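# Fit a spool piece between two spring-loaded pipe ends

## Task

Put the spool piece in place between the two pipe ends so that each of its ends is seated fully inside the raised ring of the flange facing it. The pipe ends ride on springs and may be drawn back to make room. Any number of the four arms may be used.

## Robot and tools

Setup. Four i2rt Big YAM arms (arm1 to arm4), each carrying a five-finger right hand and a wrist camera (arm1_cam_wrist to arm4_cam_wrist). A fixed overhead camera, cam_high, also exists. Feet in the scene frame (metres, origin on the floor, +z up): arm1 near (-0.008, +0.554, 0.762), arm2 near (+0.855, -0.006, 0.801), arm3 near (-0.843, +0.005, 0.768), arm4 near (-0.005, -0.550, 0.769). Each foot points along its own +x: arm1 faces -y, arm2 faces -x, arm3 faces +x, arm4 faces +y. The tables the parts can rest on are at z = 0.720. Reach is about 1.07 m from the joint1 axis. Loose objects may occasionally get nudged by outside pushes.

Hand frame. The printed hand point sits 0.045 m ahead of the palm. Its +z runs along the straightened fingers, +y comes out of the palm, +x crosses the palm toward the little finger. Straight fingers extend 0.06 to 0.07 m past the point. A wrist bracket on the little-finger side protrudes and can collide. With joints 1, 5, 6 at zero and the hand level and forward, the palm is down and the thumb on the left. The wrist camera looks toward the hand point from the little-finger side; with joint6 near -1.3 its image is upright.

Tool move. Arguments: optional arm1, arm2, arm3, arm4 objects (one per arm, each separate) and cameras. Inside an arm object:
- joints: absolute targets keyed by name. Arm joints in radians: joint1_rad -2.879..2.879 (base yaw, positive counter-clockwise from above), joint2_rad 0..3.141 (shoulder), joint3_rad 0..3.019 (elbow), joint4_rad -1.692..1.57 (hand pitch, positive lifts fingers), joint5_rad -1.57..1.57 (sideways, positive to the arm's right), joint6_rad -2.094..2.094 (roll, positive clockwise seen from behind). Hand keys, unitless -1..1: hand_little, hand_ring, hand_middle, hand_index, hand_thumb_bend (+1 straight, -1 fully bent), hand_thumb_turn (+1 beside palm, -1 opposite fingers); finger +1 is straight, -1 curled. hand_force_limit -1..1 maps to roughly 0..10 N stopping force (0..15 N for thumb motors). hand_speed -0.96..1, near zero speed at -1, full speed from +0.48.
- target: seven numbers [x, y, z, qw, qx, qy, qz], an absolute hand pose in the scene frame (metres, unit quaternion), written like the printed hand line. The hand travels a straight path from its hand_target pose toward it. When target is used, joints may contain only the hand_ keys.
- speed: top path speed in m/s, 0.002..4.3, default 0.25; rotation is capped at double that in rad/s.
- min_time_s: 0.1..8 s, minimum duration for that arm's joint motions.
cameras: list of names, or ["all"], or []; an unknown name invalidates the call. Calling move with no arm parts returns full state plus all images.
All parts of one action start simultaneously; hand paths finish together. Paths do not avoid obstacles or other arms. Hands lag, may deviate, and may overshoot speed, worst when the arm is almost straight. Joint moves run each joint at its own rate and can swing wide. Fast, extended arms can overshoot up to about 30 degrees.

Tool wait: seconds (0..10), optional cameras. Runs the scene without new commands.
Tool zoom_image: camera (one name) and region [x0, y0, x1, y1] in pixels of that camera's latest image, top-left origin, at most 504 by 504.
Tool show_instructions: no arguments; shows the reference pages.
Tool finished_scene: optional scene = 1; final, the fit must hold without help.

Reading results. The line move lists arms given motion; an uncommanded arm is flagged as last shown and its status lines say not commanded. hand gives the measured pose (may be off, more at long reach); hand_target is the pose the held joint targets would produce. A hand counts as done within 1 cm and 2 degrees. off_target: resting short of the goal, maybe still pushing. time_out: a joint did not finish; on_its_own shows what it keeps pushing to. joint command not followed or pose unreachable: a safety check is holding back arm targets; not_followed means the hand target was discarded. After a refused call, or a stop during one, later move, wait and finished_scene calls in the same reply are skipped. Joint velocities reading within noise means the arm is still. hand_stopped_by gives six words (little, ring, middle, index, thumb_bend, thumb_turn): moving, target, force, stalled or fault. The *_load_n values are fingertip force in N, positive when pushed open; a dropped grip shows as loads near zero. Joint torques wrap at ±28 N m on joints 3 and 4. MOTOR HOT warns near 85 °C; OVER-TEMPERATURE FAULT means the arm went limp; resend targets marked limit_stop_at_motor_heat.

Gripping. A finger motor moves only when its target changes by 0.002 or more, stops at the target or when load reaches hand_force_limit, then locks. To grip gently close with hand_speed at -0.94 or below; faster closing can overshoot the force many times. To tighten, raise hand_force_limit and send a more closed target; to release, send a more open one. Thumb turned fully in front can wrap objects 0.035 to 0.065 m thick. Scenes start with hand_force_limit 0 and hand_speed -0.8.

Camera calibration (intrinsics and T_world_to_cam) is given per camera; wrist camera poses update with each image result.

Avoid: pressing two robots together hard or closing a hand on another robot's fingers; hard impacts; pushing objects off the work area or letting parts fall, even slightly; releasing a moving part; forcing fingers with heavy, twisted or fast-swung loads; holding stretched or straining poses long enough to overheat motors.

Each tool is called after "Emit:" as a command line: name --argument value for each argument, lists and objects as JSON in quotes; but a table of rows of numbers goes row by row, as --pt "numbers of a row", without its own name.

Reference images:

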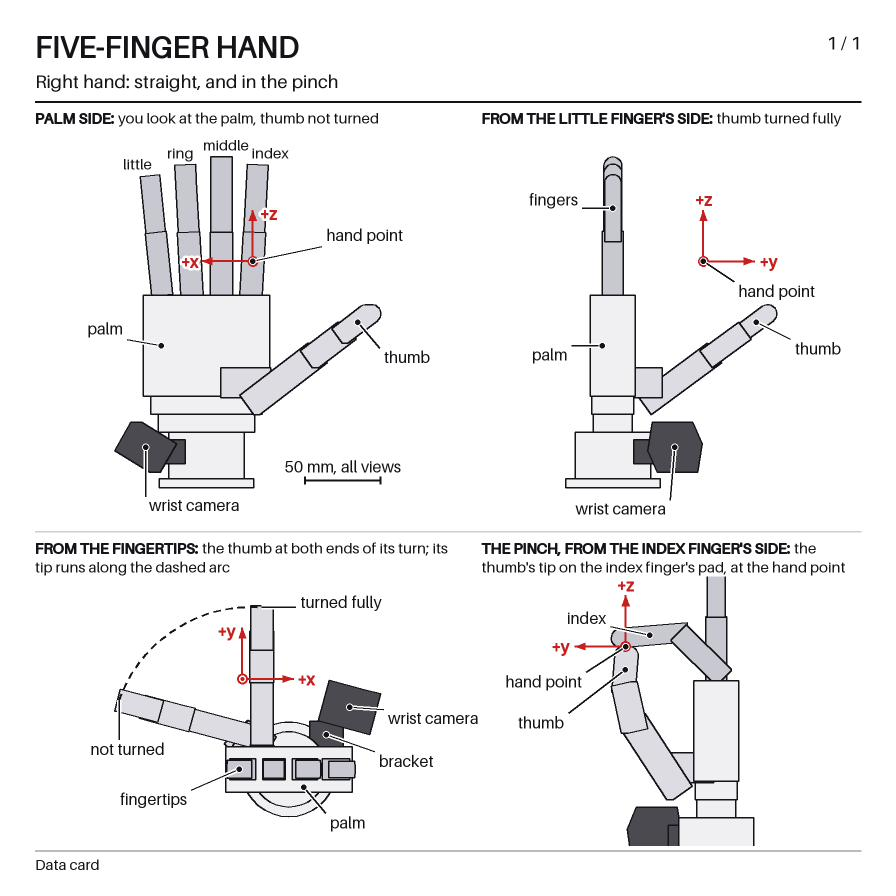

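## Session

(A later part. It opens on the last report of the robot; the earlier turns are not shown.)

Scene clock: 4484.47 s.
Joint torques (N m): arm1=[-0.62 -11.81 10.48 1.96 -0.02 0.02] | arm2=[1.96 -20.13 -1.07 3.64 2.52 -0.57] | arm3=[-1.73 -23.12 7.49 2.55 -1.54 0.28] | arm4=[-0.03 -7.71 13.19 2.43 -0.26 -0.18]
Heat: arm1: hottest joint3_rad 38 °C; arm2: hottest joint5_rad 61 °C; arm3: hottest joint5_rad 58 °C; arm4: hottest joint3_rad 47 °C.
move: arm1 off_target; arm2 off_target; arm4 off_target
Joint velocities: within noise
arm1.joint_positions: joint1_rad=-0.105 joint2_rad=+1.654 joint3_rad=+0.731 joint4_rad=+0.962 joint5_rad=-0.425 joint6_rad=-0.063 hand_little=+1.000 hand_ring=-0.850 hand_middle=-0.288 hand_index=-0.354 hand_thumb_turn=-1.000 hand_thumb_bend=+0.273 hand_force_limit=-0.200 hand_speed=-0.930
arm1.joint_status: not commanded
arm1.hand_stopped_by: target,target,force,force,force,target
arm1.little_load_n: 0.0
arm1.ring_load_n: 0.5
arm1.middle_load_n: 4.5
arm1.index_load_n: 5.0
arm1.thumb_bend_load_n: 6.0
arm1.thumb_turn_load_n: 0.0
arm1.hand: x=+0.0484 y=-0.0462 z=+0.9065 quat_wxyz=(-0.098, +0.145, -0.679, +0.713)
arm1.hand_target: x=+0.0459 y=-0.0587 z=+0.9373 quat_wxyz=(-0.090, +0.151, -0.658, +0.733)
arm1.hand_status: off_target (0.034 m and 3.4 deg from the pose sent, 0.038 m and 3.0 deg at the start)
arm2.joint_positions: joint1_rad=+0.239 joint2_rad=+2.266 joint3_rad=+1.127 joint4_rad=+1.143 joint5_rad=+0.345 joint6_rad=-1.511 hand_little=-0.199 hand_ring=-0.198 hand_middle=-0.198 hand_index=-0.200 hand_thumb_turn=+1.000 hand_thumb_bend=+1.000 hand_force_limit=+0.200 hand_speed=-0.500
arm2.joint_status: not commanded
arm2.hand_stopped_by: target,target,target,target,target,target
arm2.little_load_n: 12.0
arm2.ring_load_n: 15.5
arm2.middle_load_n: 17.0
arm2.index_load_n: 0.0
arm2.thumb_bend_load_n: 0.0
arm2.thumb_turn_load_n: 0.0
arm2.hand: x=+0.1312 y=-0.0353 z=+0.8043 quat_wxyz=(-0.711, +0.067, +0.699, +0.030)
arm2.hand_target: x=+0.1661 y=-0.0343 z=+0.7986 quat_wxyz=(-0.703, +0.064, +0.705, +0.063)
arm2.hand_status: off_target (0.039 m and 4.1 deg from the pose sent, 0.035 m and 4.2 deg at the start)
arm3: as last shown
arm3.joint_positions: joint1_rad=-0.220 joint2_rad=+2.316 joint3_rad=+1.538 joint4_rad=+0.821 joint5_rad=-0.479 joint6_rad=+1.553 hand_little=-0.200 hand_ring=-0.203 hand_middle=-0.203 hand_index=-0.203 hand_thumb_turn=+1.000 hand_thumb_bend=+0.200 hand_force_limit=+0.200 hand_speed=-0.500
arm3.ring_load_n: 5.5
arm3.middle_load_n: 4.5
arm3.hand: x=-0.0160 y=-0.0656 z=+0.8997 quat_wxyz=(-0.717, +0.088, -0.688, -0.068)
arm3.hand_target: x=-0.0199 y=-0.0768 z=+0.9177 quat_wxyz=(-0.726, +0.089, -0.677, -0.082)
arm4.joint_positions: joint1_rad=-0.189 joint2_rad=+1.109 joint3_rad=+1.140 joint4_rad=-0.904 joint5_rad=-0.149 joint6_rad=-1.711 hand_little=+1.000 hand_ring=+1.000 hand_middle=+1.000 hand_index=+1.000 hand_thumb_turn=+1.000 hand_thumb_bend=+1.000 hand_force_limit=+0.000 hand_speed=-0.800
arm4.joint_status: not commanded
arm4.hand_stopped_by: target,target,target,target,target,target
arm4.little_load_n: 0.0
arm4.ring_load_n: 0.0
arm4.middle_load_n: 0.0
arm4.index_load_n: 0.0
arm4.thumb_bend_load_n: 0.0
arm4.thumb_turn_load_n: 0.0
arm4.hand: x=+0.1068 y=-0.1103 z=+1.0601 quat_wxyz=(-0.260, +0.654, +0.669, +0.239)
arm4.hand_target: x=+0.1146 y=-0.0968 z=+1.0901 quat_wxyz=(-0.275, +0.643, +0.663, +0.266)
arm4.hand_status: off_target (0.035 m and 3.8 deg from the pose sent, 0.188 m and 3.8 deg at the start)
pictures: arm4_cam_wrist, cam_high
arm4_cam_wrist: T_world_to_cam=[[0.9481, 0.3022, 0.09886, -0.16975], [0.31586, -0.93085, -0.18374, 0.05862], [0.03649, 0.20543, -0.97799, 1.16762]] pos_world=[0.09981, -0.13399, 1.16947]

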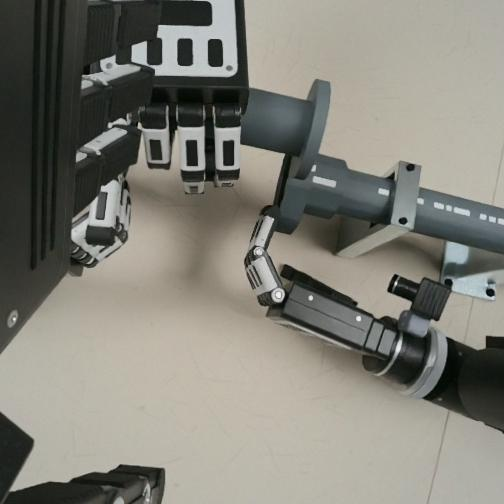

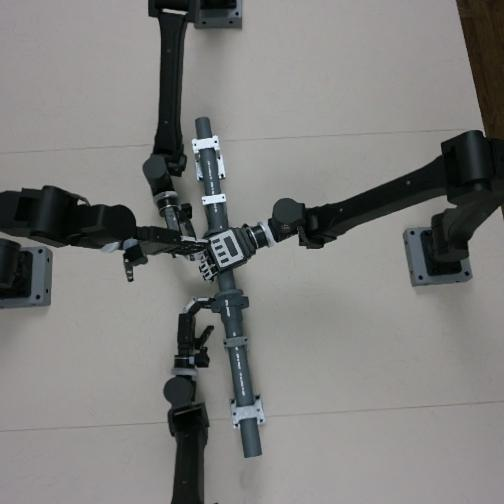

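Emit:
move --arm1 '{"target":[0.0350,-0.0620,0.938,0.0897,-0.1510,0.6575,-0.7323],"speed":0.08}' --arm2 '{"target":[0.190,-0.035,0.799,0.7041,-0.0642,-0.7041,-0.0642],"speed":0.05}' --arm3 '{"target":[-0.045,-0.075,0.922,0.7261,-0.0883,0.6771,0.0824],"speed":0.05}' --cameras '[]'

Emit:
move --arm2 '{"target":[0.206,-0.035,0.799,0.7041,-0.0642,-0.7041,-0.0642],"speed":0.05}' --arm3 '{"target":[-0.067,-0.074,0.922,0.7261,-0.0883,0.6771,0.0824],"speed":0.05}' --cameras '[]'

Emit:
move --arm2 '{"target":[0.216,-0.035,0.799,0.7041,-0.0642,-0.7041,-0.0642],"speed":0.05}' --arm3 '{"target":[-0.085,-0.074,0.922,0.7261,-0.0883,0.6771,0.0824],"speed":0.05}' --cameras '[]'

Emit:
move --arm3 '{"target":[-0.092,-0.074,0.922,0.7261,-0.0883,0.6771,0.0824],"speed":0.05}' --cameras '["cam_high","arm4_cam_wrist"]'

Emit:
zoom_image --camera "cam_high" --region '[205, 265, 255, 315]'

Emit:
zoom_image --camera "arm4_cam_wrist" --region '[240, 60, 380, 228]'

Scene clock: 4644.70 s.
Joint torques (N m): arm1=[-1.26 -11.63 11.19 1.98 -0.02 0.04] | arm2=[2.67 -21.13 -4.93 4.79 2.65 -0.55] | arm3=[-2.14 -25.64 3.11 3.81 -2.24 0.25] | arm4=[-0.09 -7.71 13.18 2.43 -0.26 -0.17]
Heat: arm1: hottest joint3_rad 40 °C; arm2: hottest joint5_rad 56 °C; arm3: hottest joint5_rad 46 °C; arm4: hottest joint3_rad 44 °C.
move: arm1 off_target; arm2 off_target; arm3 off_target
Joint velocities: within noise
arm1.joint_positions: joint1_rad=-0.120 joint2_rad=+1.653 joint3_rad=+0.731 joint4_rad=+0.958 joint5_rad=-0.450 joint6_rad=-0.063 hand_little=+1.000 hand_ring=-0.850 hand_middle=-0.288 hand_index=-0.354 hand_thumb_turn=-1.000 hand_thumb_bend=+0.273 hand_force_limit=-0.200 hand_speed=-0.930
arm1.joint_status: not commanded
arm1.hand_stopped_by: target,target,force,force,force,target
arm1.little_load_n: 0.0
arm1.ring_load_n: 1.0
arm1.middle_load_n: 5.0
arm1.index_load_n: 5.0
arm1.thumb_bend_load_n: 6.0
arm1.thumb_turn_load_n: 0.5
arm1.hand: x=+0.0434 y=-0.0445 z=+0.9060 quat_wxyz=(-0.101, +0.148, -0.679, +0.712)
arm1.hand_target: x=+0.0350 y=-0.0602 z=+0.9385 quat_wxyz=(-0.090, +0.151, -0.658, +0.733)
arm1.hand_status: off_target (0.037 m and 3.7 deg from the pose sent, 0.038 m and 3.4 deg at the start)
arm2.joint_positions: joint1_rad=+0.239 joint2_rad=+2.266 joint3_rad=+1.127 joint4_rad=+1.143 joint5_rad=+0.348 joint6_rad=-1.511 hand_little=-0.199 hand_ring=-0.198 hand_middle=-0.198 hand_index=-0.200 hand_thumb_turn=+1.000 hand_thumb_bend=+1.000 hand_force_limit=+0.200 hand_speed=-0.500
arm2.joint_status: not commanded
arm2.hand_stopped_by: target,target,target,target,target,target
arm2.little_load_n: 12.0
arm2.ring_load_n: 16.0
arm2.middle_load_n: 17.5
arm2.index_load_n: 0.0
arm2.thumb_bend_load_n: 0.0
arm2.thumb_turn_load_n: 0.0
arm2.hand: x=+0.1314 y=-0.0349 z=+0.8041 quat_wxyz=(-0.711, +0.067, +0.699, +0.031)
arm2.hand_target: x=+0.1813 y=-0.0332 z=+0.7978 quat_wxyz=(-0.703, +0.064, +0.705, +0.064)
arm2.hand_status: off_target (0.059 m and 4.0 deg from the pose sent, 0.059 m and 4.1 deg at the start)
arm3.joint_positions: joint1_rad=-0.220 joint2_rad=+2.304 joint3_rad=+1.508 joint4_rad=+0.831 joint5_rad=-0.467 joint6_rad=+1.556 hand_little=-0.200 hand_ring=-0.203 hand_middle=-0.203 hand_index=-0.203 hand_thumb_turn=+1.000 hand_thumb_bend=+0.200 hand_force_limit=+0.200 hand_speed=-0.500
arm3.joint_status: not commanded
arm3.hand_stopped_by: target,target,target,target,target,target
arm3.little_load_n: 0.0
arm3.ring_load_n: 9.0
arm3.middle_load_n: 8.5
arm3.index_load_n: 9.5
arm3.thumb_bend_load_n: 0.0
arm3.thumb_turn_load_n: 0.0
arm3.hand: x=-0.0219 y=-0.0663 z=+0.8976 quat_wxyz=(-0.715, +0.082, -0.691, -0.065)
arm3.hand_target: x=-0.0419 y=-0.0746 z=+0.9206 quat_wxyz=(-0.725, +0.089, -0.678, -0.082)
arm3.hand_status: off_target (0.035 m and 2.9 deg from the pose sent, 0.038 m and 2.4 deg at the start)
arm4: as last shown
arm4.ring_load_n: -0.5
arm4.hand_target: x=+0.1146 y=-0.0968 z=+1.0902 quat_wxyz=(-0.275, +0.643, +0.663, +0.266)

Scene clock: 4645.70 s.
Joint torques (N m): arm1=[-1.2 -11.52 11.18 1.96 -0.02 0.04] | arm2=[3.02 -21.77 -7.35 5.42 2.8 -0.56] | arm3=[-2.96 -26.58 1.18 4.6 -3.28 0.28] | arm4=[-0.09 -7.71 13.18 2.43 -0.26 -0.16]
Heat: arm1: hottest joint3_rad 40 °C; arm2: hottest joint5_rad 56 °C; arm3: hottest joint5_rad 46 °C; arm4: hottest joint3_rad 44 °C.
move: arm2 off_target; arm3 off_target
Joint velocities: within noise
arm1, arm4: as last shown
arm1.middle_load_n: 4.5
arm1.thumb_turn_load_n: 0.0
arm2.joint_positions: joint1_rad=+0.239 joint2_rad=+2.266 joint3_rad=+1.122 joint4_rad=+1.150 joint5_rad=+0.348 joint6_rad=-1.511 hand_little=-0.199 hand_ring=-0.198 hand_middle=-0.198 hand_index=-0.200 hand_thumb_turn=+1.000 hand_thumb_bend=+1.000 hand_force_limit=+0.200 hand_speed=-0.500
arm2.joint_status: not commanded
arm2.hand_stopped_by: target,target,target,target,target,target
arm2.little_load_n: 14.5
arm2.ring_load_n: 17.5
arm2.middle_load_n: 19.5
arm2.index_load_n: 1.5
arm2.thumb_bend_load_n: 0.0
arm2.thumb_turn_load_n: 0.0
arm2.hand: x=+0.1331 y=-0.0345 z=+0.8036 quat_wxyz=(-0.712, +0.067, +0.699, +0.031)
arm2.hand_target: x=+0.1930 y=-0.0324 z=+0.7970 quat_wxyz=(-0.703, +0.064, +0.706, +0.064)
arm2.hand_status: off_target (0.073 m and 4.0 deg from the pose sent, 0.075 m and 4.0 deg at the start)
arm3.joint_positions: joint1_rad=-0.220 joint2_rad=+2.284 joint3_rad=+1.463 joint4_rad=+0.852 joint5_rad=-0.446 joint6_rad=+1.554 hand_little=-0.200 hand_ring=-0.203 hand_middle=-0.202 hand_index=-0.203 hand_thumb_turn=+1.000 hand_thumb_bend=+0.200 hand_force_limit=+0.200 hand_speed=-0.500
arm3.joint_status: not commanded
arm3.hand_stopped_by: target,target,target,target,target,target
arm3.little_load_n: 0.0
arm3.ring_load_n: 13.5
arm3.middle_load_n: 13.5
arm3.index_load_n: 14.5
arm3.thumb_bend_load_n: 0.0
arm3.thumb_turn_load_n: 0.0
arm3.hand: x=-0.0310 y=-0.0671 z=+0.8954 quat_wxyz=(-0.714, +0.074, -0.694, -0.058)
arm3.hand_target: x=-0.0611 y=-0.0734 z=+0.9200 quat_wxyz=(-0.725, +0.089, -0.678, -0.081)
arm3.hand_status: off_target (0.045 m and 4.0 deg from the pose sent, 0.052 m and 2.9 deg at the start)
arm4.little_load_n: -0.5
arm4.ring_load_n: 0.0

Scene clock: 4646.67 s.
Joint torques (N m): arm1=[-1.32 -11.58 11.18 1.98 -0.02 0.04] | arm2=[2.96 -21.89 -8.59 5.67 2.96 -0.55] | arm3=[-3.66 -27.34 -0.69 5.12 -3.93 0.28] | arm4=[-0.03 -7.65 13.19 2.43 -0.26 -0.16]
Heat: arm1: hottest joint3_rad 40 °C; arm2: hottest joint5_rad 57 °C; arm3: hottest joint5_rad 47 °C; arm4: hottest joint3_rad 44 °C.
move: arm2 off_target; arm3 off_target
Joint velocities: within noise
arm1, arm4: as last shown
arm1.little_load_n: -0.5
arm1.ring_load_n: 0.5
arm1.middle_load_n: 5.0
arm1.index_load_n: 4.5
arm1.thumb_bend_load_n: 6.5
arm1.thumb_turn_load_n: 0.5
arm2.joint_positions: joint1_rad=+0.239 joint2_rad=+2.266 joint3_rad=+1.115 joint4_rad=+1.159 joint5_rad=+0.346 joint6_rad=-1.511 hand_little=-0.199 hand_ring=-0.198 hand_middle=-0.198 hand_index=-0.200 hand_thumb_turn=+1.000 hand_thumb_bend=+1.000 hand_force_limit=+0.200 hand_speed=-0.500
arm2.joint_status: not commanded
arm2.hand_stopped_by: target,target,target,target,target,target
arm2.little_load_n: 16.0
arm2.ring_load_n: 18.5
arm2.middle_load_n: 20.0
arm2.index_load_n: 2.0
arm2.thumb_bend_load_n: 0.0
arm2.thumb_turn_load_n: 0.0
arm2.hand: x=+0.1352 y=-0.0344 z=+0.8031 quat_wxyz=(-0.712, +0.067, +0.698, +0.030)
arm2.hand_target: x=+0.2004 y=-0.0319 z=+0.7962 quat_wxyz=(-0.702, +0.064, +0.706, +0.064)
arm2.hand_status: off_target (0.081 m and 4.2 deg from the pose sent, 0.083 m and 4.0 deg at the start)
arm3.joint_positions: joint1_rad=-0.219 joint2_rad=+2.273 joint3_rad=+1.434 joint4_rad=+0.866 joint5_rad=-0.433 joint6_rad=+1.552 hand_little=-0.200 hand_ring=-0.202 hand_middle=-0.202 hand_index=-0.203 hand_thumb_turn=+1.000 hand_thumb_bend=+0.200 hand_force_limit=+0.200 hand_speed=-0.500
arm3.joint_status: not commanded
arm3.hand_stopped_by: target,target,target,target,target,target
arm3.little_load_n: 0.0
arm3.ring_load_n: 16.5
arm3.middle_load_n: 16.0
arm3.index_load_n: 18.0
arm3.thumb_bend_load_n: 0.0
arm3.thumb_turn_load_n: 0.5
arm3.hand: x=-0.0370 y=-0.0667 z=+0.8933 quat_wxyz=(-0.714, +0.071, -0.695, -0.053)
arm3.hand_target: x=-0.0757 y=-0.0731 z=+0.9188 quat_wxyz=(-0.725, +0.089, -0.679, -0.081)
arm3.hand_status: off_target (0.056 m and 4.6 deg from the pose sent, 0.061 m and 4.0 deg at the start)
arm4.little_load_n: 0.0

Scene clock: 4647.63 s.
Joint torques (N m): arm1=[-1.26 -11.58 11.17 1.96 -0.01 0.04] | arm2=[3.14 -21.83 -8.65 5.61 2.97 -0.55] | arm3=[-3.72 -27.52 -1.31 5.46 -4.17 0.27] | arm4=[-0.03 -7.71 13.18 2.41 -0.26 -0.16]
Heat: arm1: hottest joint3_rad 40 °C; arm2: hottest joint5_rad 57 °C; arm3: hottest joint5_rad 48 °C; arm4: hottest joint3_rad 44 °C.
move: arm3 off_target
Joint velocities: within noise
arm1, arm2, arm4: as last shown
arm1.little_load_n: 0.0
arm1.ring_load_n: 1.0
arm1.middle_load_n: 4.5
arm1.index_load_n: 5.0
arm1.thumb_bend_load_n: 6.0
arm2.middle_load_n: 19.5
arm3.joint_positions: joint1_rad=-0.219 joint2_rad=+2.269 joint3_rad=+1.425 joint4_rad=+0.872 joint5_rad=-0.429 joint6_rad=+1.551 hand_little=-0.200 hand_ring=-0.202 hand_middle=-0.202 hand_index=-0.202 hand_thumb_turn=+1.000 hand_thumb_bend=+0.200 hand_force_limit=+0.200 hand_speed=-0.500
arm3.joint_status: not commanded
arm3.hand_stopped_by: target,target,target,target,target,target
arm3.little_load_n: 0.0
arm3.ring_load_n: 17.5
arm3.middle_load_n: 17.5
arm3.index_load_n: 19.5
arm3.thumb_bend_load_n: 0.0
arm3.thumb_turn_load_n: 0.0
arm3.hand: x=-0.0391 y=-0.0665 z=+0.8933 quat_wxyz=(-0.714, +0.069, -0.695, -0.051)
arm3.hand_target: x=-0.0812 y=-0.0730 z=+0.9186 quat_wxyz=(-0.725, +0.089, -0.679, -0.080)
arm3.hand_status: off_target (0.061 m and 4.9 deg from the pose sent, 0.062 m and 4.6 deg at the start)
pictures: arm4_cam_wrist, cam_high
arm4_cam_wrist: T_world_to_cam=[[0.94799, 0.30247, 0.0991, -0.16999], [0.31616, -0.93076, -0.18364, 0.05849], [0.03669, 0.20542, -0.97799, 1.16759]] pos_world=[0.09982, -0.13399, 1.16947]

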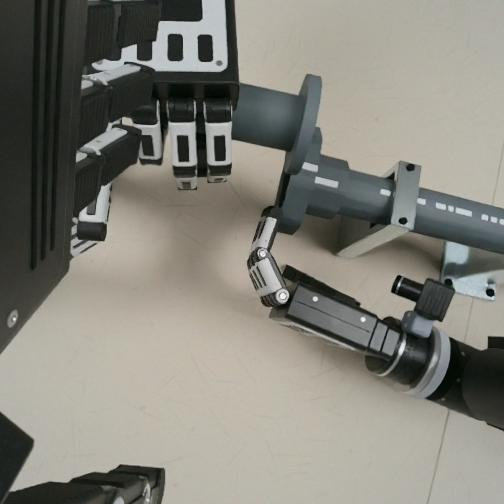

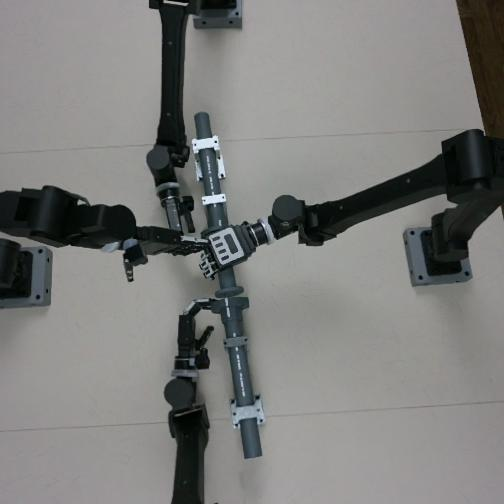

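Scaled by 10.080 from the camera's image (finer frame: 720x720).

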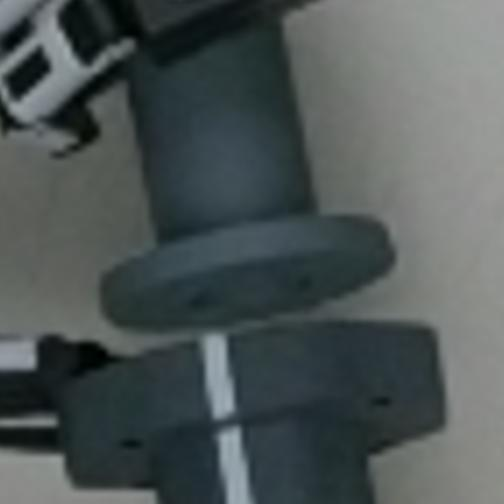

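Scaled by 3.000 from the camera's image (finer frame: 720x720).

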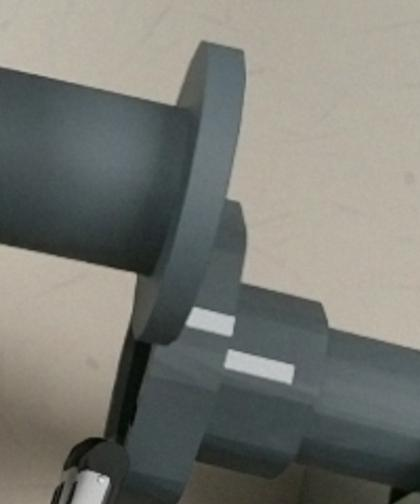

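Emit:
move --arm1 '{"target":[0.0295,-0.0665,0.940,0.0897,-0.1510,0.6575,-0.7323],"speed":0.08}' --cameras '["cam_high","arm4_cam_wrist"]'

Emit:
zoom_image --camera "arm4_cam_wrist" --region '[240, 60, 380, 228]'

Emit:
zoom_image --camera "cam_high" --region '[205, 265, 255, 315]'

Scene clock: 4691.07 s.
Joint torques (N m): arm1=[-1.26 -11.28 11.43 1.94 -0.02 0.05] | arm2=[3.02 -21.95 -8.64 5.61 2.96 -0.56] | arm3=[-4.01 -27.63 -1.33 5.49 -4.19 0.28] | arm4=[-0.03 -7.71 13.19 2.43 -0.26 -0.16]
Heat: arm1: hottest joint3_rad 40 °C; arm2: hottest joint5_rad 62 °C; arm3: hottest joint5_rad 73 °C; arm4: hottest joint3_rad 44 °C.
move: arm1 off_target
Joint velocities: within noise
arm1.joint_positions: joint1_rad=-0.131 joint2_rad=+1.653 joint3_rad=+0.745 joint4_rad=+0.949 joint5_rad=-0.461 joint6_rad=-0.063 hand_little=+1.000 hand_ring=-0.850 hand_middle=-0.288 hand_index=-0.354 hand_thumb_turn=-1.000 hand_thumb_bend=+0.273 hand_force_limit=-0.200 hand_speed=-0.930
arm1.joint_status: not commanded
arm1.hand_stopped_by: target,target,force,force,force,target
arm1.little_load_n: 0.0
arm1.ring_load_n: 1.0
arm1.middle_load_n: 4.5
arm1.index_load_n: 5.0
arm1.thumb_bend_load_n: 6.5
arm1.thumb_turn_load_n: 0.5
arm1.hand: x=+0.0382 y=-0.0483 z=+0.9101 quat_wxyz=(-0.100, +0.149, -0.678, +0.713)
arm1.hand_target: x=+0.0294 y=-0.0646 z=+0.9405 quat_wxyz=(-0.090, +0.151, -0.658, +0.733)
arm1.hand_status: off_target (0.036 m and 3.4 deg from the pose sent, 0.043 m and 3.7 deg at the start)
arm2, arm3, arm4: as last shown
arm2.middle_load_n: 20.0
arm4.thumb_turn_load_n: 0.5
pictures: arm4_cam_wrist, cam_high
arm4_cam_wrist: T_world_to_cam=[[0.94799, 0.30247, 0.0991, -0.16999], [0.31616, -0.93076, -0.18364, 0.05849], [0.03669, 0.20542, -0.97799, 1.16759]] pos_world=[0.09982, -0.13399, 1.16947]

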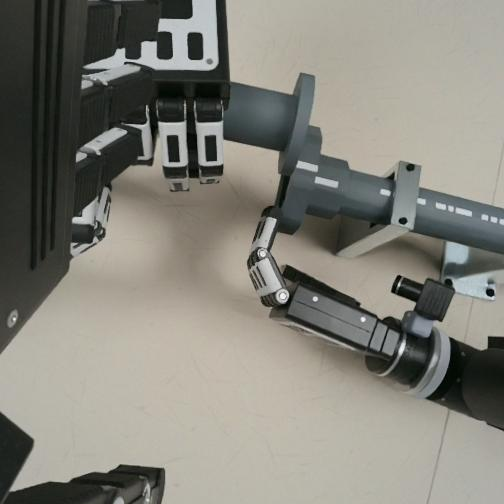

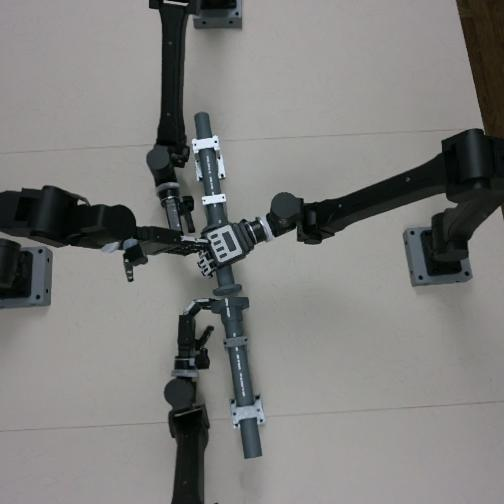

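Scaled by 3.000 from the camera's image (finer frame: 720x720).

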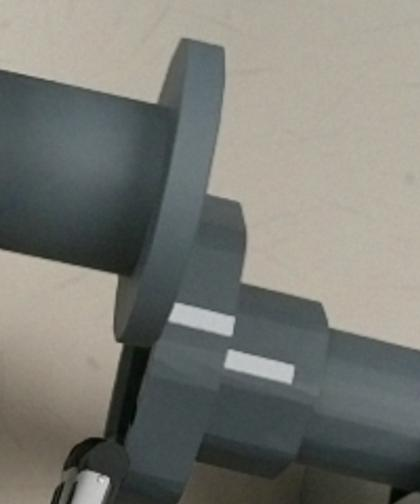

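Scaled by 10.080 from the camera's image (finer frame: 720x720).

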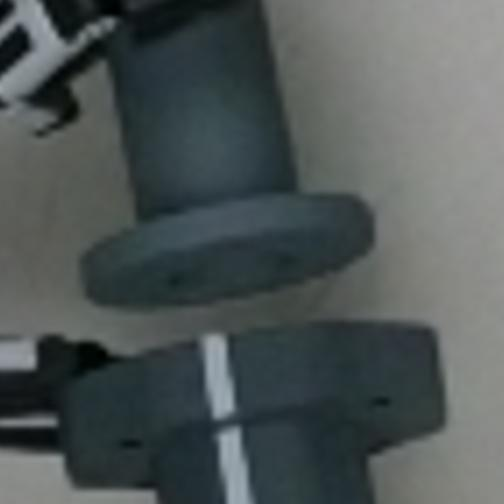

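Emit:
move --arm3 '{"target":[-0.020,-0.077,0.918,0.7261,-0.0883,0.6771,0.0824],"speed":0.08}' --arm2 '{"target":[0.170,-0.035,0.799,0.7041,-0.0642,-0.7041,-0.0642],"speed":0.06}' --arm1 '{"target":[0.0283,-0.0645,0.933,0.0897,-0.1510,0.6575,-0.7323],"speed":0.08}' --cameras '["arm4_cam_wrist"]'

Emit:
zoom_image --camera "arm4_cam_wrist" --region '[240, 60, 380, 228]'

Scene clock: 4722.77 s.
Joint torques (N m): arm1=[-1.44 -10.17 10.73 2.76 -0.02 0.05] | arm2=[2.08 -20.01 -1.06 3.69 2.53 -0.56] | arm3=[-1.85 -22.77 7.43 2.47 -1.58 0.27] | arm4=[-0.09 -7.71 13.18 2.44 -0.26 -0.16]
Heat: arm1: hottest joint3_rad 40 °C; arm2: hottest joint5_rad 63 °C; arm3: hottest joint5_rad 80 °C; arm4: hottest joint3_rad 44 °C.
move: arm1 off_target; arm2 off_target; arm3 off_target
Joint velocities: within noise
arm1.joint_positions: joint1_rad=-0.133 joint2_rad=+1.653 joint3_rad=+0.745 joint4_rad=+0.949 joint5_rad=-0.464 joint6_rad=-0.063 hand_little=+1.000 hand_ring=-0.850 hand_middle=-0.288 hand_index=-0.354 hand_thumb_turn=-1.000 hand_thumb_bend=+0.273 hand_force_limit=-0.200 hand_speed=-0.930
arm1.joint_status: not commanded
arm1.hand_stopped_by: target,target,force,force,force,target
arm1.little_load_n: 0.0
arm1.ring_load_n: 1.0
arm1.middle_load_n: 5.0
arm1.index_load_n: 5.0
arm1.thumb_bend_load_n: 6.0
arm1.thumb_turn_load_n: 0.0
arm1.hand: x=+0.0376 y=-0.0481 z=+0.9100 quat_wxyz=(-0.101, +0.149, -0.678, +0.713)
arm1.hand_target: x=+0.0281 y=-0.0631 z=+0.9333 quat_wxyz=(-0.089, +0.151, -0.658, +0.732)
arm1.hand_status: off_target (0.030 m and 3.4 deg from the pose sent, 0.030 m and 3.4 deg at the start)
arm2.joint_positions: joint1_rad=+0.238 joint2_rad=+2.266 joint3_rad=+1.127 joint4_rad=+1.143 joint5_rad=+0.345 joint6_rad=-1.511 hand_little=-0.199 hand_ring=-0.198 hand_middle=-0.198 hand_index=-0.200 hand_thumb_turn=+1.000 hand_thumb_bend=+1.000 hand_force_limit=+0.200 hand_speed=-0.500
arm2.joint_status: not commanded
arm2.hand_stopped_by: target,target,target,target,target,target
arm2.little_load_n: 11.5
arm2.ring_load_n: 15.5
arm2.middle_load_n: 17.0
arm2.index_load_n: 0.0
arm2.thumb_bend_load_n: 0.0
arm2.thumb_turn_load_n: 0.0
arm2.hand: x=+0.1311 y=-0.0351 z=+0.8043 quat_wxyz=(-0.711, +0.067, +0.699, +0.030)
arm2.hand_target: x=+0.1661 y=-0.0341 z=+0.7985 quat_wxyz=(-0.703, +0.064, +0.705, +0.064)
arm2.hand_status: off_target (0.039 m and 4.1 deg from the pose sent, 0.035 m and 4.2 deg at the start)
arm3.joint_positions: joint1_rad=-0.219 joint2_rad=+2.316 joint3_rad=+1.537 joint4_rad=+0.821 joint5_rad=-0.479 joint6_rad=+1.553 hand_little=-0.200 hand_ring=-0.203 hand_middle=-0.203 hand_index=-0.203 hand_thumb_turn=+1.000 hand_thumb_bend=+0.200 hand_force_limit=+0.200 hand_speed=-0.500
arm3.joint_status: not commanded
arm3.hand_stopped_by: target,target,target,target,target,target
arm3.little_load_n: 0.0
arm3.ring_load_n: 5.5
arm3.middle_load_n: 4.5
arm3.index_load_n: 6.0
arm3.thumb_bend_load_n: 0.0
arm3.thumb_turn_load_n: 0.0
arm3.hand: x=-0.0160 y=-0.0654 z=+0.8994 quat_wxyz=(-0.717, +0.088, -0.688, -0.068)
arm3.hand_target: x=-0.0199 y=-0.0767 z=+0.9175 quat_wxyz=(-0.726, +0.089, -0.678, -0.082)
arm3.hand_status: off_target (0.022 m and 2.4 deg from the pose sent, 0.033 m and 4.9 deg at the start)
arm4: as last shown
arm4.thumb_turn_load_n: 0.0
arm4_cam_wrist: T_world_to_cam=[[0.94799, 0.30247, 0.0991, -0.16999], [0.31616, -0.93076, -0.18364, 0.05849], [0.03669, 0.20542, -0.97799, 1.16759]] pos_world=[0.09982, -0.13399, 1.16947]

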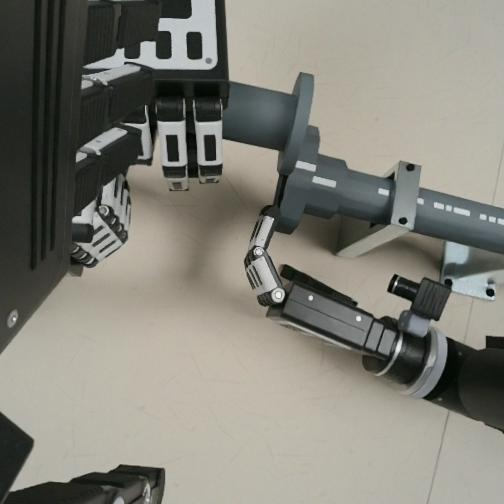

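Scaled by 3.000 from the camera's image (finer frame: 720x720).

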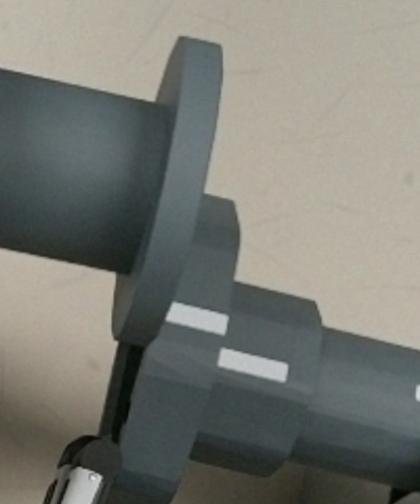

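Emit:
wait --seconds 10

Emit:
wait --seconds 10

Emit:
wait --seconds 10

Scene clock: 4748.70 s.
Joint torques (N m): arm1=[-1.44 -10.11 10.73 2.77 -0.03 0.05] | arm2=[2.14 -19.96 -1.05 3.67 2.53 -0.56] | arm3=[-1.96 -22.65 7.42 2.62 -1.55 0.29] | arm4=[-0.03 -7.71 13.2 2.43 -0.26 -0.16]
Heat: arm1: hottest joint3_rad 39 °C; arm2: hottest joint5_rad 61 °C; arm3: hottest joint5_rad 65 °C; arm4: hottest joint3_rad 44 °C.
Joint velocities: within noise
arm1.joint_positions: joint1_rad=-0.133 joint2_rad=+1.653 joint3_rad=+0.745 joint4_rad=+0.949 joint5_rad=-0.464 joint6_rad=-0.063 hand_little=+1.000 hand_ring=-0.850 hand_middle=-0.288 hand_index=-0.354 hand_thumb_turn=-1.000 hand_thumb_bend=+0.273 hand_force_limit=-0.200 hand_speed=-0.930
arm1.joint_status: not commanded
arm1.hand_stopped_by: target,target,force,force,force,target
arm1.little_load_n: 0.0
arm1.ring_load_n: 0.5
arm1.middle_load_n: 5.0
arm1.index_load_n: 5.0
arm1.thumb_bend_load_n: 6.0
arm1.thumb_turn_load_n: 0.0
arm1.hand: x=+0.0376 y=-0.0481 z=+0.9100 quat_wxyz=(-0.101, +0.149, -0.678, +0.713)
arm1.hand_target: x=+0.0281 y=-0.0631 z=+0.9333 quat_wxyz=(-0.089, +0.151, -0.658, +0.732)
arm1.hand_status: off_target (0.030 m and 3.4 deg from the pose sent, 0.030 m and 3.4 deg at the start)
arm2.joint_positions: joint1_rad=+0.238 joint2_rad=+2.266 joint3_rad=+1.127 joint4_rad=+1.143 joint5_rad=+0.345 joint6_rad=-1.511 hand_little=-0.199 hand_ring=-0.198 hand_middle=-0.198 hand_index=-0.200 hand_thumb_turn=+1.000 hand_thumb_bend=+1.000 hand_force_limit=+0.200 hand_speed=-0.500
arm2.joint_status: not commanded
arm2.hand_stopped_by: target,target,target,target,target,target
arm2.little_load_n: 12.0
arm2.ring_load_n: 15.5
arm2.middle_load_n: 17.0
arm2.index_load_n: 0.0
arm2.thumb_bend_load_n: 0.0
arm2.thumb_turn_load_n: 0.0
arm2.hand: x=+0.1311 y=-0.0351 z=+0.8043 quat_wxyz=(-0.711, +0.067, +0.699, +0.030)
arm2.hand_target: x=+0.1661 y=-0.0341 z=+0.7985 quat_wxyz=(-0.703, +0.064, +0.705, +0.064)
arm2.hand_status: off_target (0.039 m and 4.1 deg from the pose sent, 0.035 m and 4.2 deg at the start)
arm3.joint_positions: joint1_rad=-0.219 joint2_rad=+2.316 joint3_rad=+1.537 joint4_rad=+0.821 joint5_rad=-0.479 joint6_rad=+1.553 hand_little=-0.200 hand_ring=-0.203 hand_middle=-0.203 hand_index=-0.203 hand_thumb_turn=+1.000 hand_thumb_bend=+0.200 hand_force_limit=+0.200 hand_speed=-0.500
arm3.joint_status: not commanded
arm3.hand_stopped_by: target,target,target,target,target,target
arm3.little_load_n: 0.0
arm3.ring_load_n: 5.0
arm3.middle_load_n: 4.5
arm3.index_load_n: 6.0
arm3.thumb_bend_load_n: 0.0
arm3.thumb_turn_load_n: 0.0
arm3.hand: x=-0.0160 y=-0.0654 z=+0.8994 quat_wxyz=(-0.717, +0.088, -0.688, -0.068)
arm3.hand_target: x=-0.0199 y=-0.0767 z=+0.9175 quat_wxyz=(-0.726, +0.089, -0.678, -0.082)
arm3.hand_status: off_target (0.022 m and 2.4 deg from the pose sent, 0.033 m and 4.9 deg at the start)
arm4.joint_positions: joint1_rad=-0.189 joint2_rad=+1.109 joint3_rad=+1.140 joint4_rad=-0.904 joint5_rad=-0.149 joint6_rad=-1.711 hand_little=+1.000 hand_ring=+1.000 hand_middle=+1.000 hand_index=+1.000 hand_thumb_turn=+1.000 hand_thumb_bend=+1.000 hand_force_limit=+0.000 hand_speed=-0.800
arm4.joint_status: not commanded
arm4.hand_stopped_by: target,target,target,target,target,target
arm4.little_load_n: 0.0
arm4.ring_load_n: 0.0
arm4.middle_load_n: 0.0
arm4.index_load_n: 0.0
arm4.thumb_bend_load_n: 0.0
arm4.thumb_turn_load_n: 0.0
arm4.hand: x=+0.1068 y=-0.1103 z=+1.0601 quat_wxyz=(-0.260, +0.654, +0.669, +0.239)
arm4.hand_target: x=+0.1146 y=-0.0968 z=+1.0902 quat_wxyz=(-0.275, +0.643, +0.663, +0.266)
arm4.hand_status: not commanded
wait: 10.00 s; at rest from the start
pictures: none

Scene clock: 4758.70 s.
Joint torques (N m): arm1=[-1.44 -10.17 10.74 2.77 -0.03 0.05] | arm2=[2.26 -19.96 -0.98 3.69 2.53 -0.56] | arm3=[-1.79 -22.42 7.46 2.58 -1.59 0.29] | arm4=[-0.03 -7.65 13.18 2.44 -0.26 -0.17]
Heat: arm1: hottest joint3_rad 39 °C; arm2: hottest joint5_rad 60 °C; arm3: hottest joint5_rad 61 °C; arm4: hottest joint3_rad 44 °C.
Joint velocities: within noise
arm1.joint_positions: joint1_rad=-0.133 joint2_rad=+1.653 joint3_rad=+0.745 joint4_rad=+0.949 joint5_rad=-0.464 joint6_rad=-0.063 hand_little=+1.000 hand_ring=-0.850 hand_middle=-0.288 hand_index=-0.354 hand_thumb_turn=-1.000 hand_thumb_bend=+0.273 hand_force_limit=-0.200 hand_speed=-0.930
arm1.joint_status: not commanded
arm1.hand_stopped_by: target,target,force,force,force,target
arm1.little_load_n: 0.0
arm1.ring_load_n: 1.0
arm1.middle_load_n: 5.0
arm1.index_load_n: 5.0
arm1.thumb_bend_load_n: 6.0
arm1.thumb_turn_load_n: 0.0
arm1.hand: x=+0.0376 y=-0.0481 z=+0.9100 quat_wxyz=(-0.101, +0.149, -0.678, +0.713)
arm1.hand_target: x=+0.0281 y=-0.0631 z=+0.9333 quat_wxyz=(-0.089, +0.151, -0.658, +0.732)
arm1.hand_status: off_target (0.030 m and 3.4 deg from the pose sent, 0.030 m and 3.4 deg at the start)
arm2.joint_positions: joint1_rad=+0.238 joint2_rad=+2.266 joint3_rad=+1.127 joint4_rad=+1.143 joint5_rad=+0.345 joint6_rad=-1.511 hand_little=-0.199 hand_ring=-0.198 hand_middle=-0.198 hand_index=-0.200 hand_thumb_turn=+1.000 hand_thumb_bend=+1.000 hand_force_limit=+0.200 hand_speed=-0.500
arm2.joint_status: not commanded
arm2.hand_stopped_by: target,target,target,target,target,target
arm2.little_load_n: 12.0
arm2.ring_load_n: 15.5
arm2.middle_load_n: 17.0
arm2.index_load_n: 0.0
arm2.thumb_bend_load_n: 0.0
arm2.thumb_turn_load_n: 0.0
arm2.hand: x=+0.1311 y=-0.0351 z=+0.8043 quat_wxyz=(-0.711, +0.067, +0.699, +0.030)
arm2.hand_target: x=+0.1661 y=-0.0341 z=+0.7985 quat_wxyz=(-0.703, +0.064, +0.705, +0.064)
arm2.hand_status: off_target (0.039 m and 4.1 deg from the pose sent, 0.035 m and 4.2 deg at the start)
arm3.joint_positions: joint1_rad=-0.219 joint2_rad=+2.316 joint3_rad=+1.537 joint4_rad=+0.821 joint5_rad=-0.479 joint6_rad=+1.553 hand_little=-0.200 hand_ring=-0.203 hand_middle=-0.203 hand_index=-0.203 hand_thumb_turn=+1.000 hand_thumb_bend=+0.200 hand_force_limit=+0.200 hand_speed=-0.500
arm3.joint_status: not commanded
arm3.hand_stopped_by: target,target,target,target,target,target
arm3.little_load_n: 0.0
arm3.ring_load_n: 5.5
arm3.middle_load_n: 4.5
arm3.index_load_n: 6.0
arm3.thumb_bend_load_n: 0.0
arm3.thumb_turn_load_n: 0.0
arm3.hand: x=-0.0160 y=-0.0654 z=+0.8994 quat_wxyz=(-0.717, +0.088, -0.688, -0.068)
arm3.hand_target: x=-0.0199 y=-0.0767 z=+0.9175 quat_wxyz=(-0.726, +0.089, -0.678, -0.082)
arm3.hand_status: off_target (0.022 m and 2.4 deg from the pose sent, 0.033 m and 4.9 deg at the start)
arm4.joint_positions: joint1_rad=-0.189 joint2_rad=+1.109 joint3_rad=+1.140 joint4_rad=-0.904 joint5_rad=-0.149 joint6_rad=-1.711 hand_little=+1.000 hand_ring=+1.000 hand_middle=+1.000 hand_index=+1.000 hand_thumb_turn=+1.000 hand_thumb_bend=+1.000 hand_force_limit=+0.000 hand_speed=-0.800
arm4.joint_status: not commanded
arm4.hand_stopped_by: target,target,target,target,target,target
arm4.little_load_n: 0.0
arm4.ring_load_n: 0.0
arm4.middle_load_n: 0.0
arm4.index_load_n: 0.5
arm4.thumb_bend_load_n: 0.0
arm4.thumb_turn_load_n: 0.0
arm4.hand: x=+0.1068 y=-0.1103 z=+1.0601 quat_wxyz=(-0.260, +0.654, +0.669, +0.239)
arm4.hand_target: x=+0.1146 y=-0.0968 z=+1.0902 quat_wxyz=(-0.275, +0.643, +0.663, +0.266)
arm4.hand_status: not commanded
wait: 10.00 s; at rest by 0.27 s
pictures: none

Scene clock: 4768.70 s.
Joint torques (N m): arm1=[-1.38 -10.11 10.71 2.77 -0.02 0.05] | arm2=[1.9 -20.25 -1.03 3.64 2.54 -0.57] | arm3=[-1.55 -23 7.51 2.51 -1.6 0.3] | arm4=[-0.09 -7.71 13.18 2.43 -0.26 -0.16]
Heat: arm1: hottest joint3_rad 39 °C; arm2: hottest joint5_rad 60 °C; arm3: hottest joint5_rad 58 °C; arm4: hottest joint3_rad 44 °C.
Joint velocities: within noise
arm1.joint_positions: joint1_rad=-0.133 joint2_rad=+1.653 joint3_rad=+0.745 joint4_rad=+0.949 joint5_rad=-0.464 joint6_rad=-0.063 hand_little=+1.000 hand_ring=-0.850 hand_middle=-0.288 hand_index=-0.354 hand_thumb_turn=-1.000 hand_thumb_bend=+0.273 hand_force_limit=-0.200 hand_speed=-0.930
arm1.joint_status: not commanded
arm1.hand_stopped_by: target,target,force,force,force,target
arm1.little_load_n: 0.0
arm1.ring_load_n: 1.0
arm1.middle_load_n: 4.5
arm1.index_load_n: 5.0
arm1.thumb_bend_load_n: 6.0
arm1.thumb_turn_load_n: 0.5
arm1.hand: x=+0.0376 y=-0.0481 z=+0.9100 quat_wxyz=(-0.101, +0.149, -0.678, +0.713)
arm1.hand_target: x=+0.0281 y=-0.0631 z=+0.9333 quat_wxyz=(-0.089, +0.151, -0.658, +0.732)
arm1.hand_status: off_target (0.030 m and 3.4 deg from the pose sent, 0.030 m and 3.4 deg at the start)
arm2.joint_positions: joint1_rad=+0.238 joint2_rad=+2.266 joint3_rad=+1.127 joint4_rad=+1.143 joint5_rad=+0.345 joint6_rad=-1.511 hand_little=-0.199 hand_ring=-0.198 hand_middle=-0.198 hand_index=-0.200 hand_thumb_turn=+1.000 hand_thumb_bend=+1.000 hand_force_limit=+0.200 hand_speed=-0.500
arm2.joint_status: not commanded
arm2.hand_stopped_by: target,target,target,target,target,target
arm2.little_load_n: 12.0
arm2.ring_load_n: 15.5
arm2.middle_load_n: 17.0
arm2.index_load_n: 0.0
arm2.thumb_bend_load_n: 0.0
arm2.thumb_turn_load_n: 0.0
arm2.hand: x=+0.1311 y=-0.0351 z=+0.8043 quat_wxyz=(-0.711, +0.067, +0.699, +0.030)
arm2.hand_target: x=+0.1661 y=-0.0341 z=+0.7985 quat_wxyz=(-0.703, +0.064, +0.705, +0.064)
arm2.hand_status: off_target (0.039 m and 4.1 deg from the pose sent, 0.035 m and 4.2 deg at the start)
arm3.joint_positions: joint1_rad=-0.219 joint2_rad=+2.316 joint3_rad=+1.537 joint4_rad=+0.821 joint5_rad=-0.479 joint6_rad=+1.553 hand_little=-0.200 hand_ring=-0.203 hand_middle=-0.203 hand_index=-0.203 hand_thumb_turn=+1.000 hand_thumb_bend=+0.200 hand_force_limit=+0.200 hand_speed=-0.500
arm3.joint_status: not commanded
arm3.hand_stopped_by: target,target,target,target,target,target
arm3.little_load_n: 0.0
arm3.ring_load_n: 5.5
arm3.middle_load_n: 4.5
arm3.index_load_n: 6.0
arm3.thumb_bend_load_n: 0.0
arm3.thumb_turn_load_n: 0.0
arm3.hand: x=-0.0160 y=-0.0654 z=+0.8994 quat_wxyz=(-0.717, +0.088, -0.688, -0.068)
arm3.hand_target: x=-0.0199 y=-0.0767 z=+0.9175 quat_wxyz=(-0.726, +0.089, -0.678, -0.082)
arm3.hand_status: off_target (0.022 m and 2.4 deg from the pose sent, 0.033 m and 4.9 deg at the start)
arm4.joint_positions: joint1_rad=-0.189 joint2_rad=+1.109 joint3_rad=+1.140 joint4_rad=-0.904 joint5_rad=-0.149 joint6_rad=-1.711 hand_little=+1.000 hand_ring=+1.000 hand_middle=+1.000 hand_index=+1.000 hand_thumb_turn=+1.000 hand_thumb_bend=+1.000 hand_force_limit=+0.000 hand_speed=-0.800
arm4.joint_status: not commanded
arm4.hand_stopped_by: target,target,target,target,target,target
arm4.little_load_n: 0.0
arm4.ring_load_n: 0.0
arm4.middle_load_n: 0.0
arm4.index_load_n: 0.0
arm4.thumb_bend_load_n: 0.0
arm4.thumb_turn_load_n: 0.0
arm4.hand: x=+0.1068 y=-0.1103 z=+1.0601 quat_wxyz=(-0.260, +0.654, +0.669, +0.239)
arm4.hand_target: x=+0.1146 y=-0.0968 z=+1.0902 quat_wxyz=(-0.275, +0.643, +0.663, +0.266)
arm4.hand_status: not commanded
wait: 10.00 s; at rest by 0.27 s
pictures: none

Emit:
move --arm2 '{"target":[0.200,-0.035,0.799,0.7041,-0.0642,-0.7041,-0.0642],"speed":0.05}' --arm3 '{"target":[-0.060,-0.074,0.922,0.7261,-0.0883,0.6771,0.0824],"speed":0.05}' --cameras '[]'

Emit:
move --arm2 '{"target":[0.216,-0.035,0.799,0.7041,-0.0642,-0.7041,-0.0642],"speed":0.05}' --arm3 '{"target":[-0.092,-0.074,0.922,0.7261,-0.0883,0.6771,0.0824],"speed":0.05}' --cameras '[]'

Emit:
move --arm1 '{"target":[0.0283,-0.0600,0.906,0.0897,-0.1510,0.6575,-0.7323],"speed":0.06}' --cameras '["cam_high","arm4_cam_wrist"]'

Emit:
zoom_image --camera "arm4_cam_wrist" --region '[240, 60, 380, 228]'

Emit:
zoom_image --camera "cam_high" --region '[205, 265, 255, 315]'

Scene clock: 4791.63 s.
Joint torques (N m): arm1=[-1.38 -9.99 10.71 2.74 -0.03 0.05] | arm2=[2.67 -21.36 -6.56 5.26 2.75 -0.56] | arm3=[-2.2 -25.99 1.69 4.3 -2.98 0.26] | arm4=[-0.03 -7.71 13.19 2.41 -0.26 -0.16]
Heat: arm1: hottest joint3_rad 39 °C; arm2: hottest joint5_rad 59 °C; arm3: hottest joint5_rad 54 °C; arm4: hottest joint3_rad 44 °C.
move: arm2 off_target; arm3 off_target
Joint velocities: within noise
arm1, arm4: as last shown
arm1.ring_load_n: 0.5
arm1.thumb_bend_load_n: 6.5
arm1.thumb_turn_load_n: 0.0
arm2.joint_positions: joint1_rad=+0.239 joint2_rad=+2.266 joint3_rad=+1.125 joint4_rad=+1.145 joint5_rad=+0.347 joint6_rad=-1.511 hand_little=-0.199 hand_ring=-0.198 hand_middle=-0.198 hand_index=-0.200 hand_thumb_turn=+1.000 hand_thumb_bend=+1.000 hand_force_limit=+0.200 hand_speed=-0.500
arm2.joint_status: not commanded
arm2.hand_stopped_by: target,target,target,target,target,target
arm2.little_load_n: 13.5
arm2.ring_load_n: 17.0
arm2.middle_load_n: 18.5
arm2.index_load_n: 0.5
arm2.thumb_bend_load_n: 0.0
arm2.thumb_turn_load_n: 0.0
arm2.hand: x=+0.1323 y=-0.0347 z=+0.8036 quat_wxyz=(-0.711, +0.067, +0.699, +0.031)
arm2.hand_target: x=+0.1886 y=-0.0327 z=+0.7971 quat_wxyz=(-0.703, +0.064, +0.706, +0.064)
arm2.hand_status: off_target (0.068 m and 4.0 deg from the pose sent, 0.069 m and 4.1 deg at the start)
arm3.joint_positions: joint1_rad=-0.220 joint2_rad=+2.290 joint3_rad=+1.478 joint4_rad=+0.846 joint5_rad=-0.451 joint6_rad=+1.555 hand_little=-0.200 hand_ring=-0.203 hand_middle=-0.203 hand_index=-0.203 hand_thumb_turn=+1.000 hand_thumb_bend=+0.200 hand_force_limit=+0.200 hand_speed=-0.500
arm3.joint_status: not commanded
arm3.hand_stopped_by: target,target,target,target,target,target
arm3.little_load_n: 0.0
arm3.ring_load_n: 12.5
arm3.middle_load_n: 12.0
arm3.index_load_n: 13.0
arm3.thumb_bend_load_n: 0.0
arm3.thumb_turn_load_n: 0.0
arm3.hand: x=-0.0279 y=-0.0671 z=+0.8969 quat_wxyz=(-0.715, +0.076, -0.692, -0.060)
arm3.hand_target: x=-0.0551 y=-0.0734 z=+0.9200 quat_wxyz=(-0.725, +0.089, -0.678, -0.081)
arm3.hand_status: off_target (0.041 m and 3.7 deg from the pose sent, 0.050 m and 2.4 deg at the start)

Scene clock: 4792.87 s.
Joint torques (N m): arm1=[-1.44 -10.11 10.74 2.78 -0.03 0.05] | arm2=[3.02 -22.01 -8.65 5.63 2.96 -0.58] | arm3=[-3.6 -27.75 -1.43 5.53 -4.19 0.27] | arm4=[-0.03 -7.71 13.19 2.43 -0.26 -0.17]
Heat: arm1: hottest joint3_rad 39 °C; arm2: hottest joint5_rad 59 °C; arm3: hottest joint5_rad 54 °C; arm4: hottest joint3_rad 44 °C.
move: arm2 off_target; arm3 off_target
Joint velocities: within noise
arm1, arm4: as last shown
arm1.ring_load_n: 1.0
arm2.joint_positions: joint1_rad=+0.239 joint2_rad=+2.266 joint3_rad=+1.115 joint4_rad=+1.159 joint5_rad=+0.346 joint6_rad=-1.509 hand_little=-0.199 hand_ring=-0.198 hand_middle=-0.198 hand_index=-0.200 hand_thumb_turn=+1.000 hand_thumb_bend=+1.000 hand_force_limit=+0.200 hand_speed=-0.500
arm2.joint_status: not commanded
arm2.hand_stopped_by: target,target,target,target,target,target
arm2.little_load_n: 16.0
arm2.ring_load_n: 18.5
arm2.middle_load_n: 20.0
arm2.index_load_n: 2.0
arm2.thumb_bend_load_n: 0.0
arm2.thumb_turn_load_n: 0.0
arm2.hand: x=+0.1352 y=-0.0343 z=+0.8031 quat_wxyz=(-0.713, +0.067, +0.698, +0.029)
arm2.hand_target: x=+0.2004 y=-0.0319 z=+0.7962 quat_wxyz=(-0.702, +0.064, +0.706, +0.064)
arm2.hand_status: off_target (0.081 m and 4.2 deg from the pose sent, 0.084 m and 4.0 deg at the start)
arm3.joint_positions: joint1_rad=-0.219 joint2_rad=+2.269 joint3_rad=+1.425 joint4_rad=+0.872 joint5_rad=-0.429 joint6_rad=+1.551 hand_little=-0.200 hand_ring=-0.202 hand_middle=-0.202 hand_index=-0.202 hand_thumb_turn=+1.000 hand_thumb_bend=+0.200 hand_force_limit=+0.200 hand_speed=-0.500
arm3.joint_status: not commanded
arm3.hand_stopped_by: target,target,target,target,target,target
arm3.little_load_n: 0.0
arm3.ring_load_n: 17.5
arm3.middle_load_n: 17.5
arm3.index_load_n: 19.5
arm3.thumb_bend_load_n: 0.0
arm3.thumb_turn_load_n: 0.0
arm3.hand: x=-0.0391 y=-0.0665 z=+0.8933 quat_wxyz=(-0.714, +0.069, -0.695, -0.051)
arm3.hand_target: x=-0.0812 y=-0.0728 z=+0.9186 quat_wxyz=(-0.725, +0.090, -0.679, -0.080)
arm3.hand_status: off_target (0.061 m and 4.9 deg from the pose sent, 0.069 m and 3.7 deg at the start)
arm4.little_load_n: -0.5
arm4.middle_load_n: -0.5

Scene clock: 4793.97 s.
Joint torques (N m): arm1=[-1.44 -10.7 8.16 3.11 -0.01 0.05] | arm2=[2.9 -22.01 -8.65 5.61 2.96 -0.57] | arm3=[-3.84 -27.16 -1.37 5.39 -4.19 0.28] | arm4=[-0.03 -7.71 13.18 2.43 -0.26 -0.16]
Heat: arm1: hottest joint3_rad 39 °C; arm2: hottest joint5_rad 60 °C; arm3: hottest joint5_rad 55 °C; arm4: hottest joint3_rad 44 °C.
move: arm1 off_target
Joint velocities: within noise
arm1.joint_positions: joint1_rad=-0.134 joint2_rad=+1.716 joint3_rad=+0.745 joint4_rad=+1.027 joint5_rad=-0.465 joint6_rad=-0.063 hand_little=+1.000 hand_ring=-0.850 hand_middle=-0.288 hand_index=-0.354 hand_thumb_turn=-1.000 hand_thumb_bend=+0.273 hand_force_limit=-0.200 hand_speed=-0.930
arm1.joint_status: not commanded
arm1.hand_stopped_by: target,target,force,force,force,target
arm1.little_load_n: 0.0
arm1.ring_load_n: 0.5
arm1.middle_load_n: 5.0
arm1.index_load_n: 5.0
arm1.thumb_bend_load_n: 6.0
arm1.thumb_turn_load_n: 0.5
arm1.hand: x=+0.0370 y=-0.0525 z=+0.8923 quat_wxyz=(-0.099, +0.151, -0.672, +0.718)
arm1.hand_target: x=+0.0284 y=-0.0596 z=+0.9060 quat_wxyz=(-0.090, +0.151, -0.658, +0.732)
arm1.hand_status: off_target (0.018 m and 2.6 deg from the pose sent, 0.016 m and 3.4 deg at the start)
arm2, arm3, arm4: as last shown
arm2.ring_load_n: 19.0
arm2.thumb_bend_load_n: -0.5
arm4.little_load_n: 0.0
arm4.middle_load_n: 0.0
pictures: arm4_cam_wrist, cam_high
arm4_cam_wrist: T_world_to_cam=[[0.94799, 0.30247, 0.0991, -0.16999], [0.31616, -0.93076, -0.18364, 0.05849], [0.03669, 0.20542, -0.97799, 1.16759]] pos_world=[0.09982, -0.13399, 1.16947]

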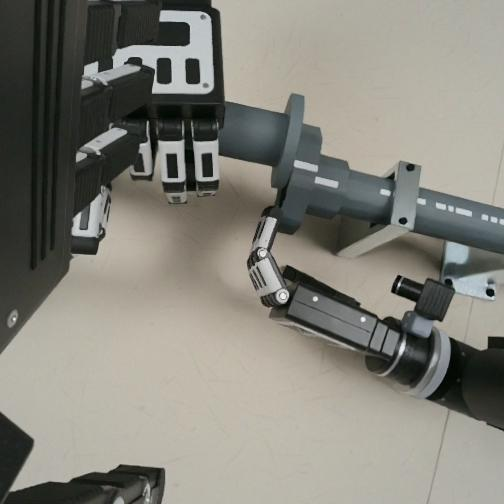

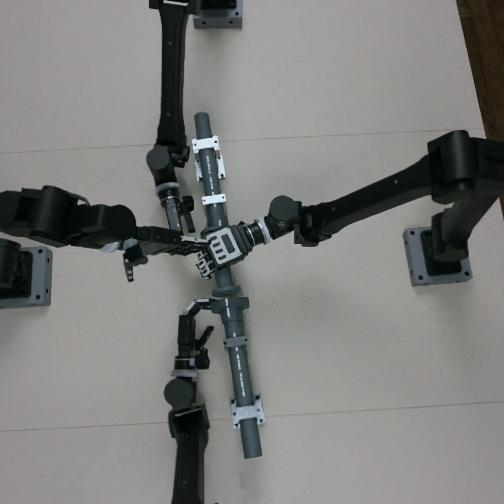

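Scaled by 3.000 from the camera's image (finer frame: 720x720).

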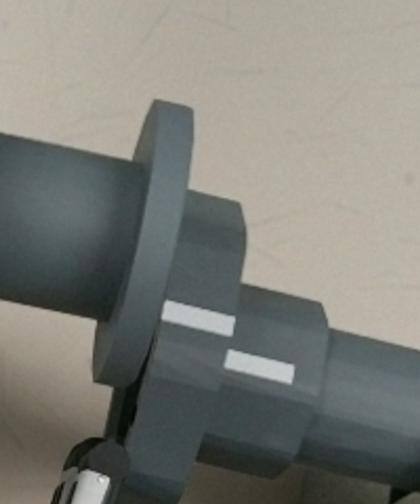

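Scaled by 10.080 from the camera's image (finer frame: 720x720).

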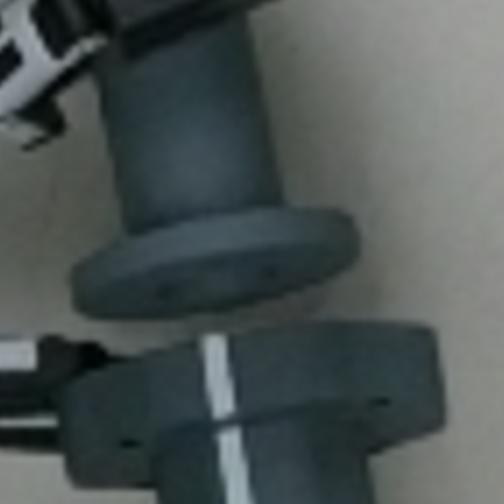

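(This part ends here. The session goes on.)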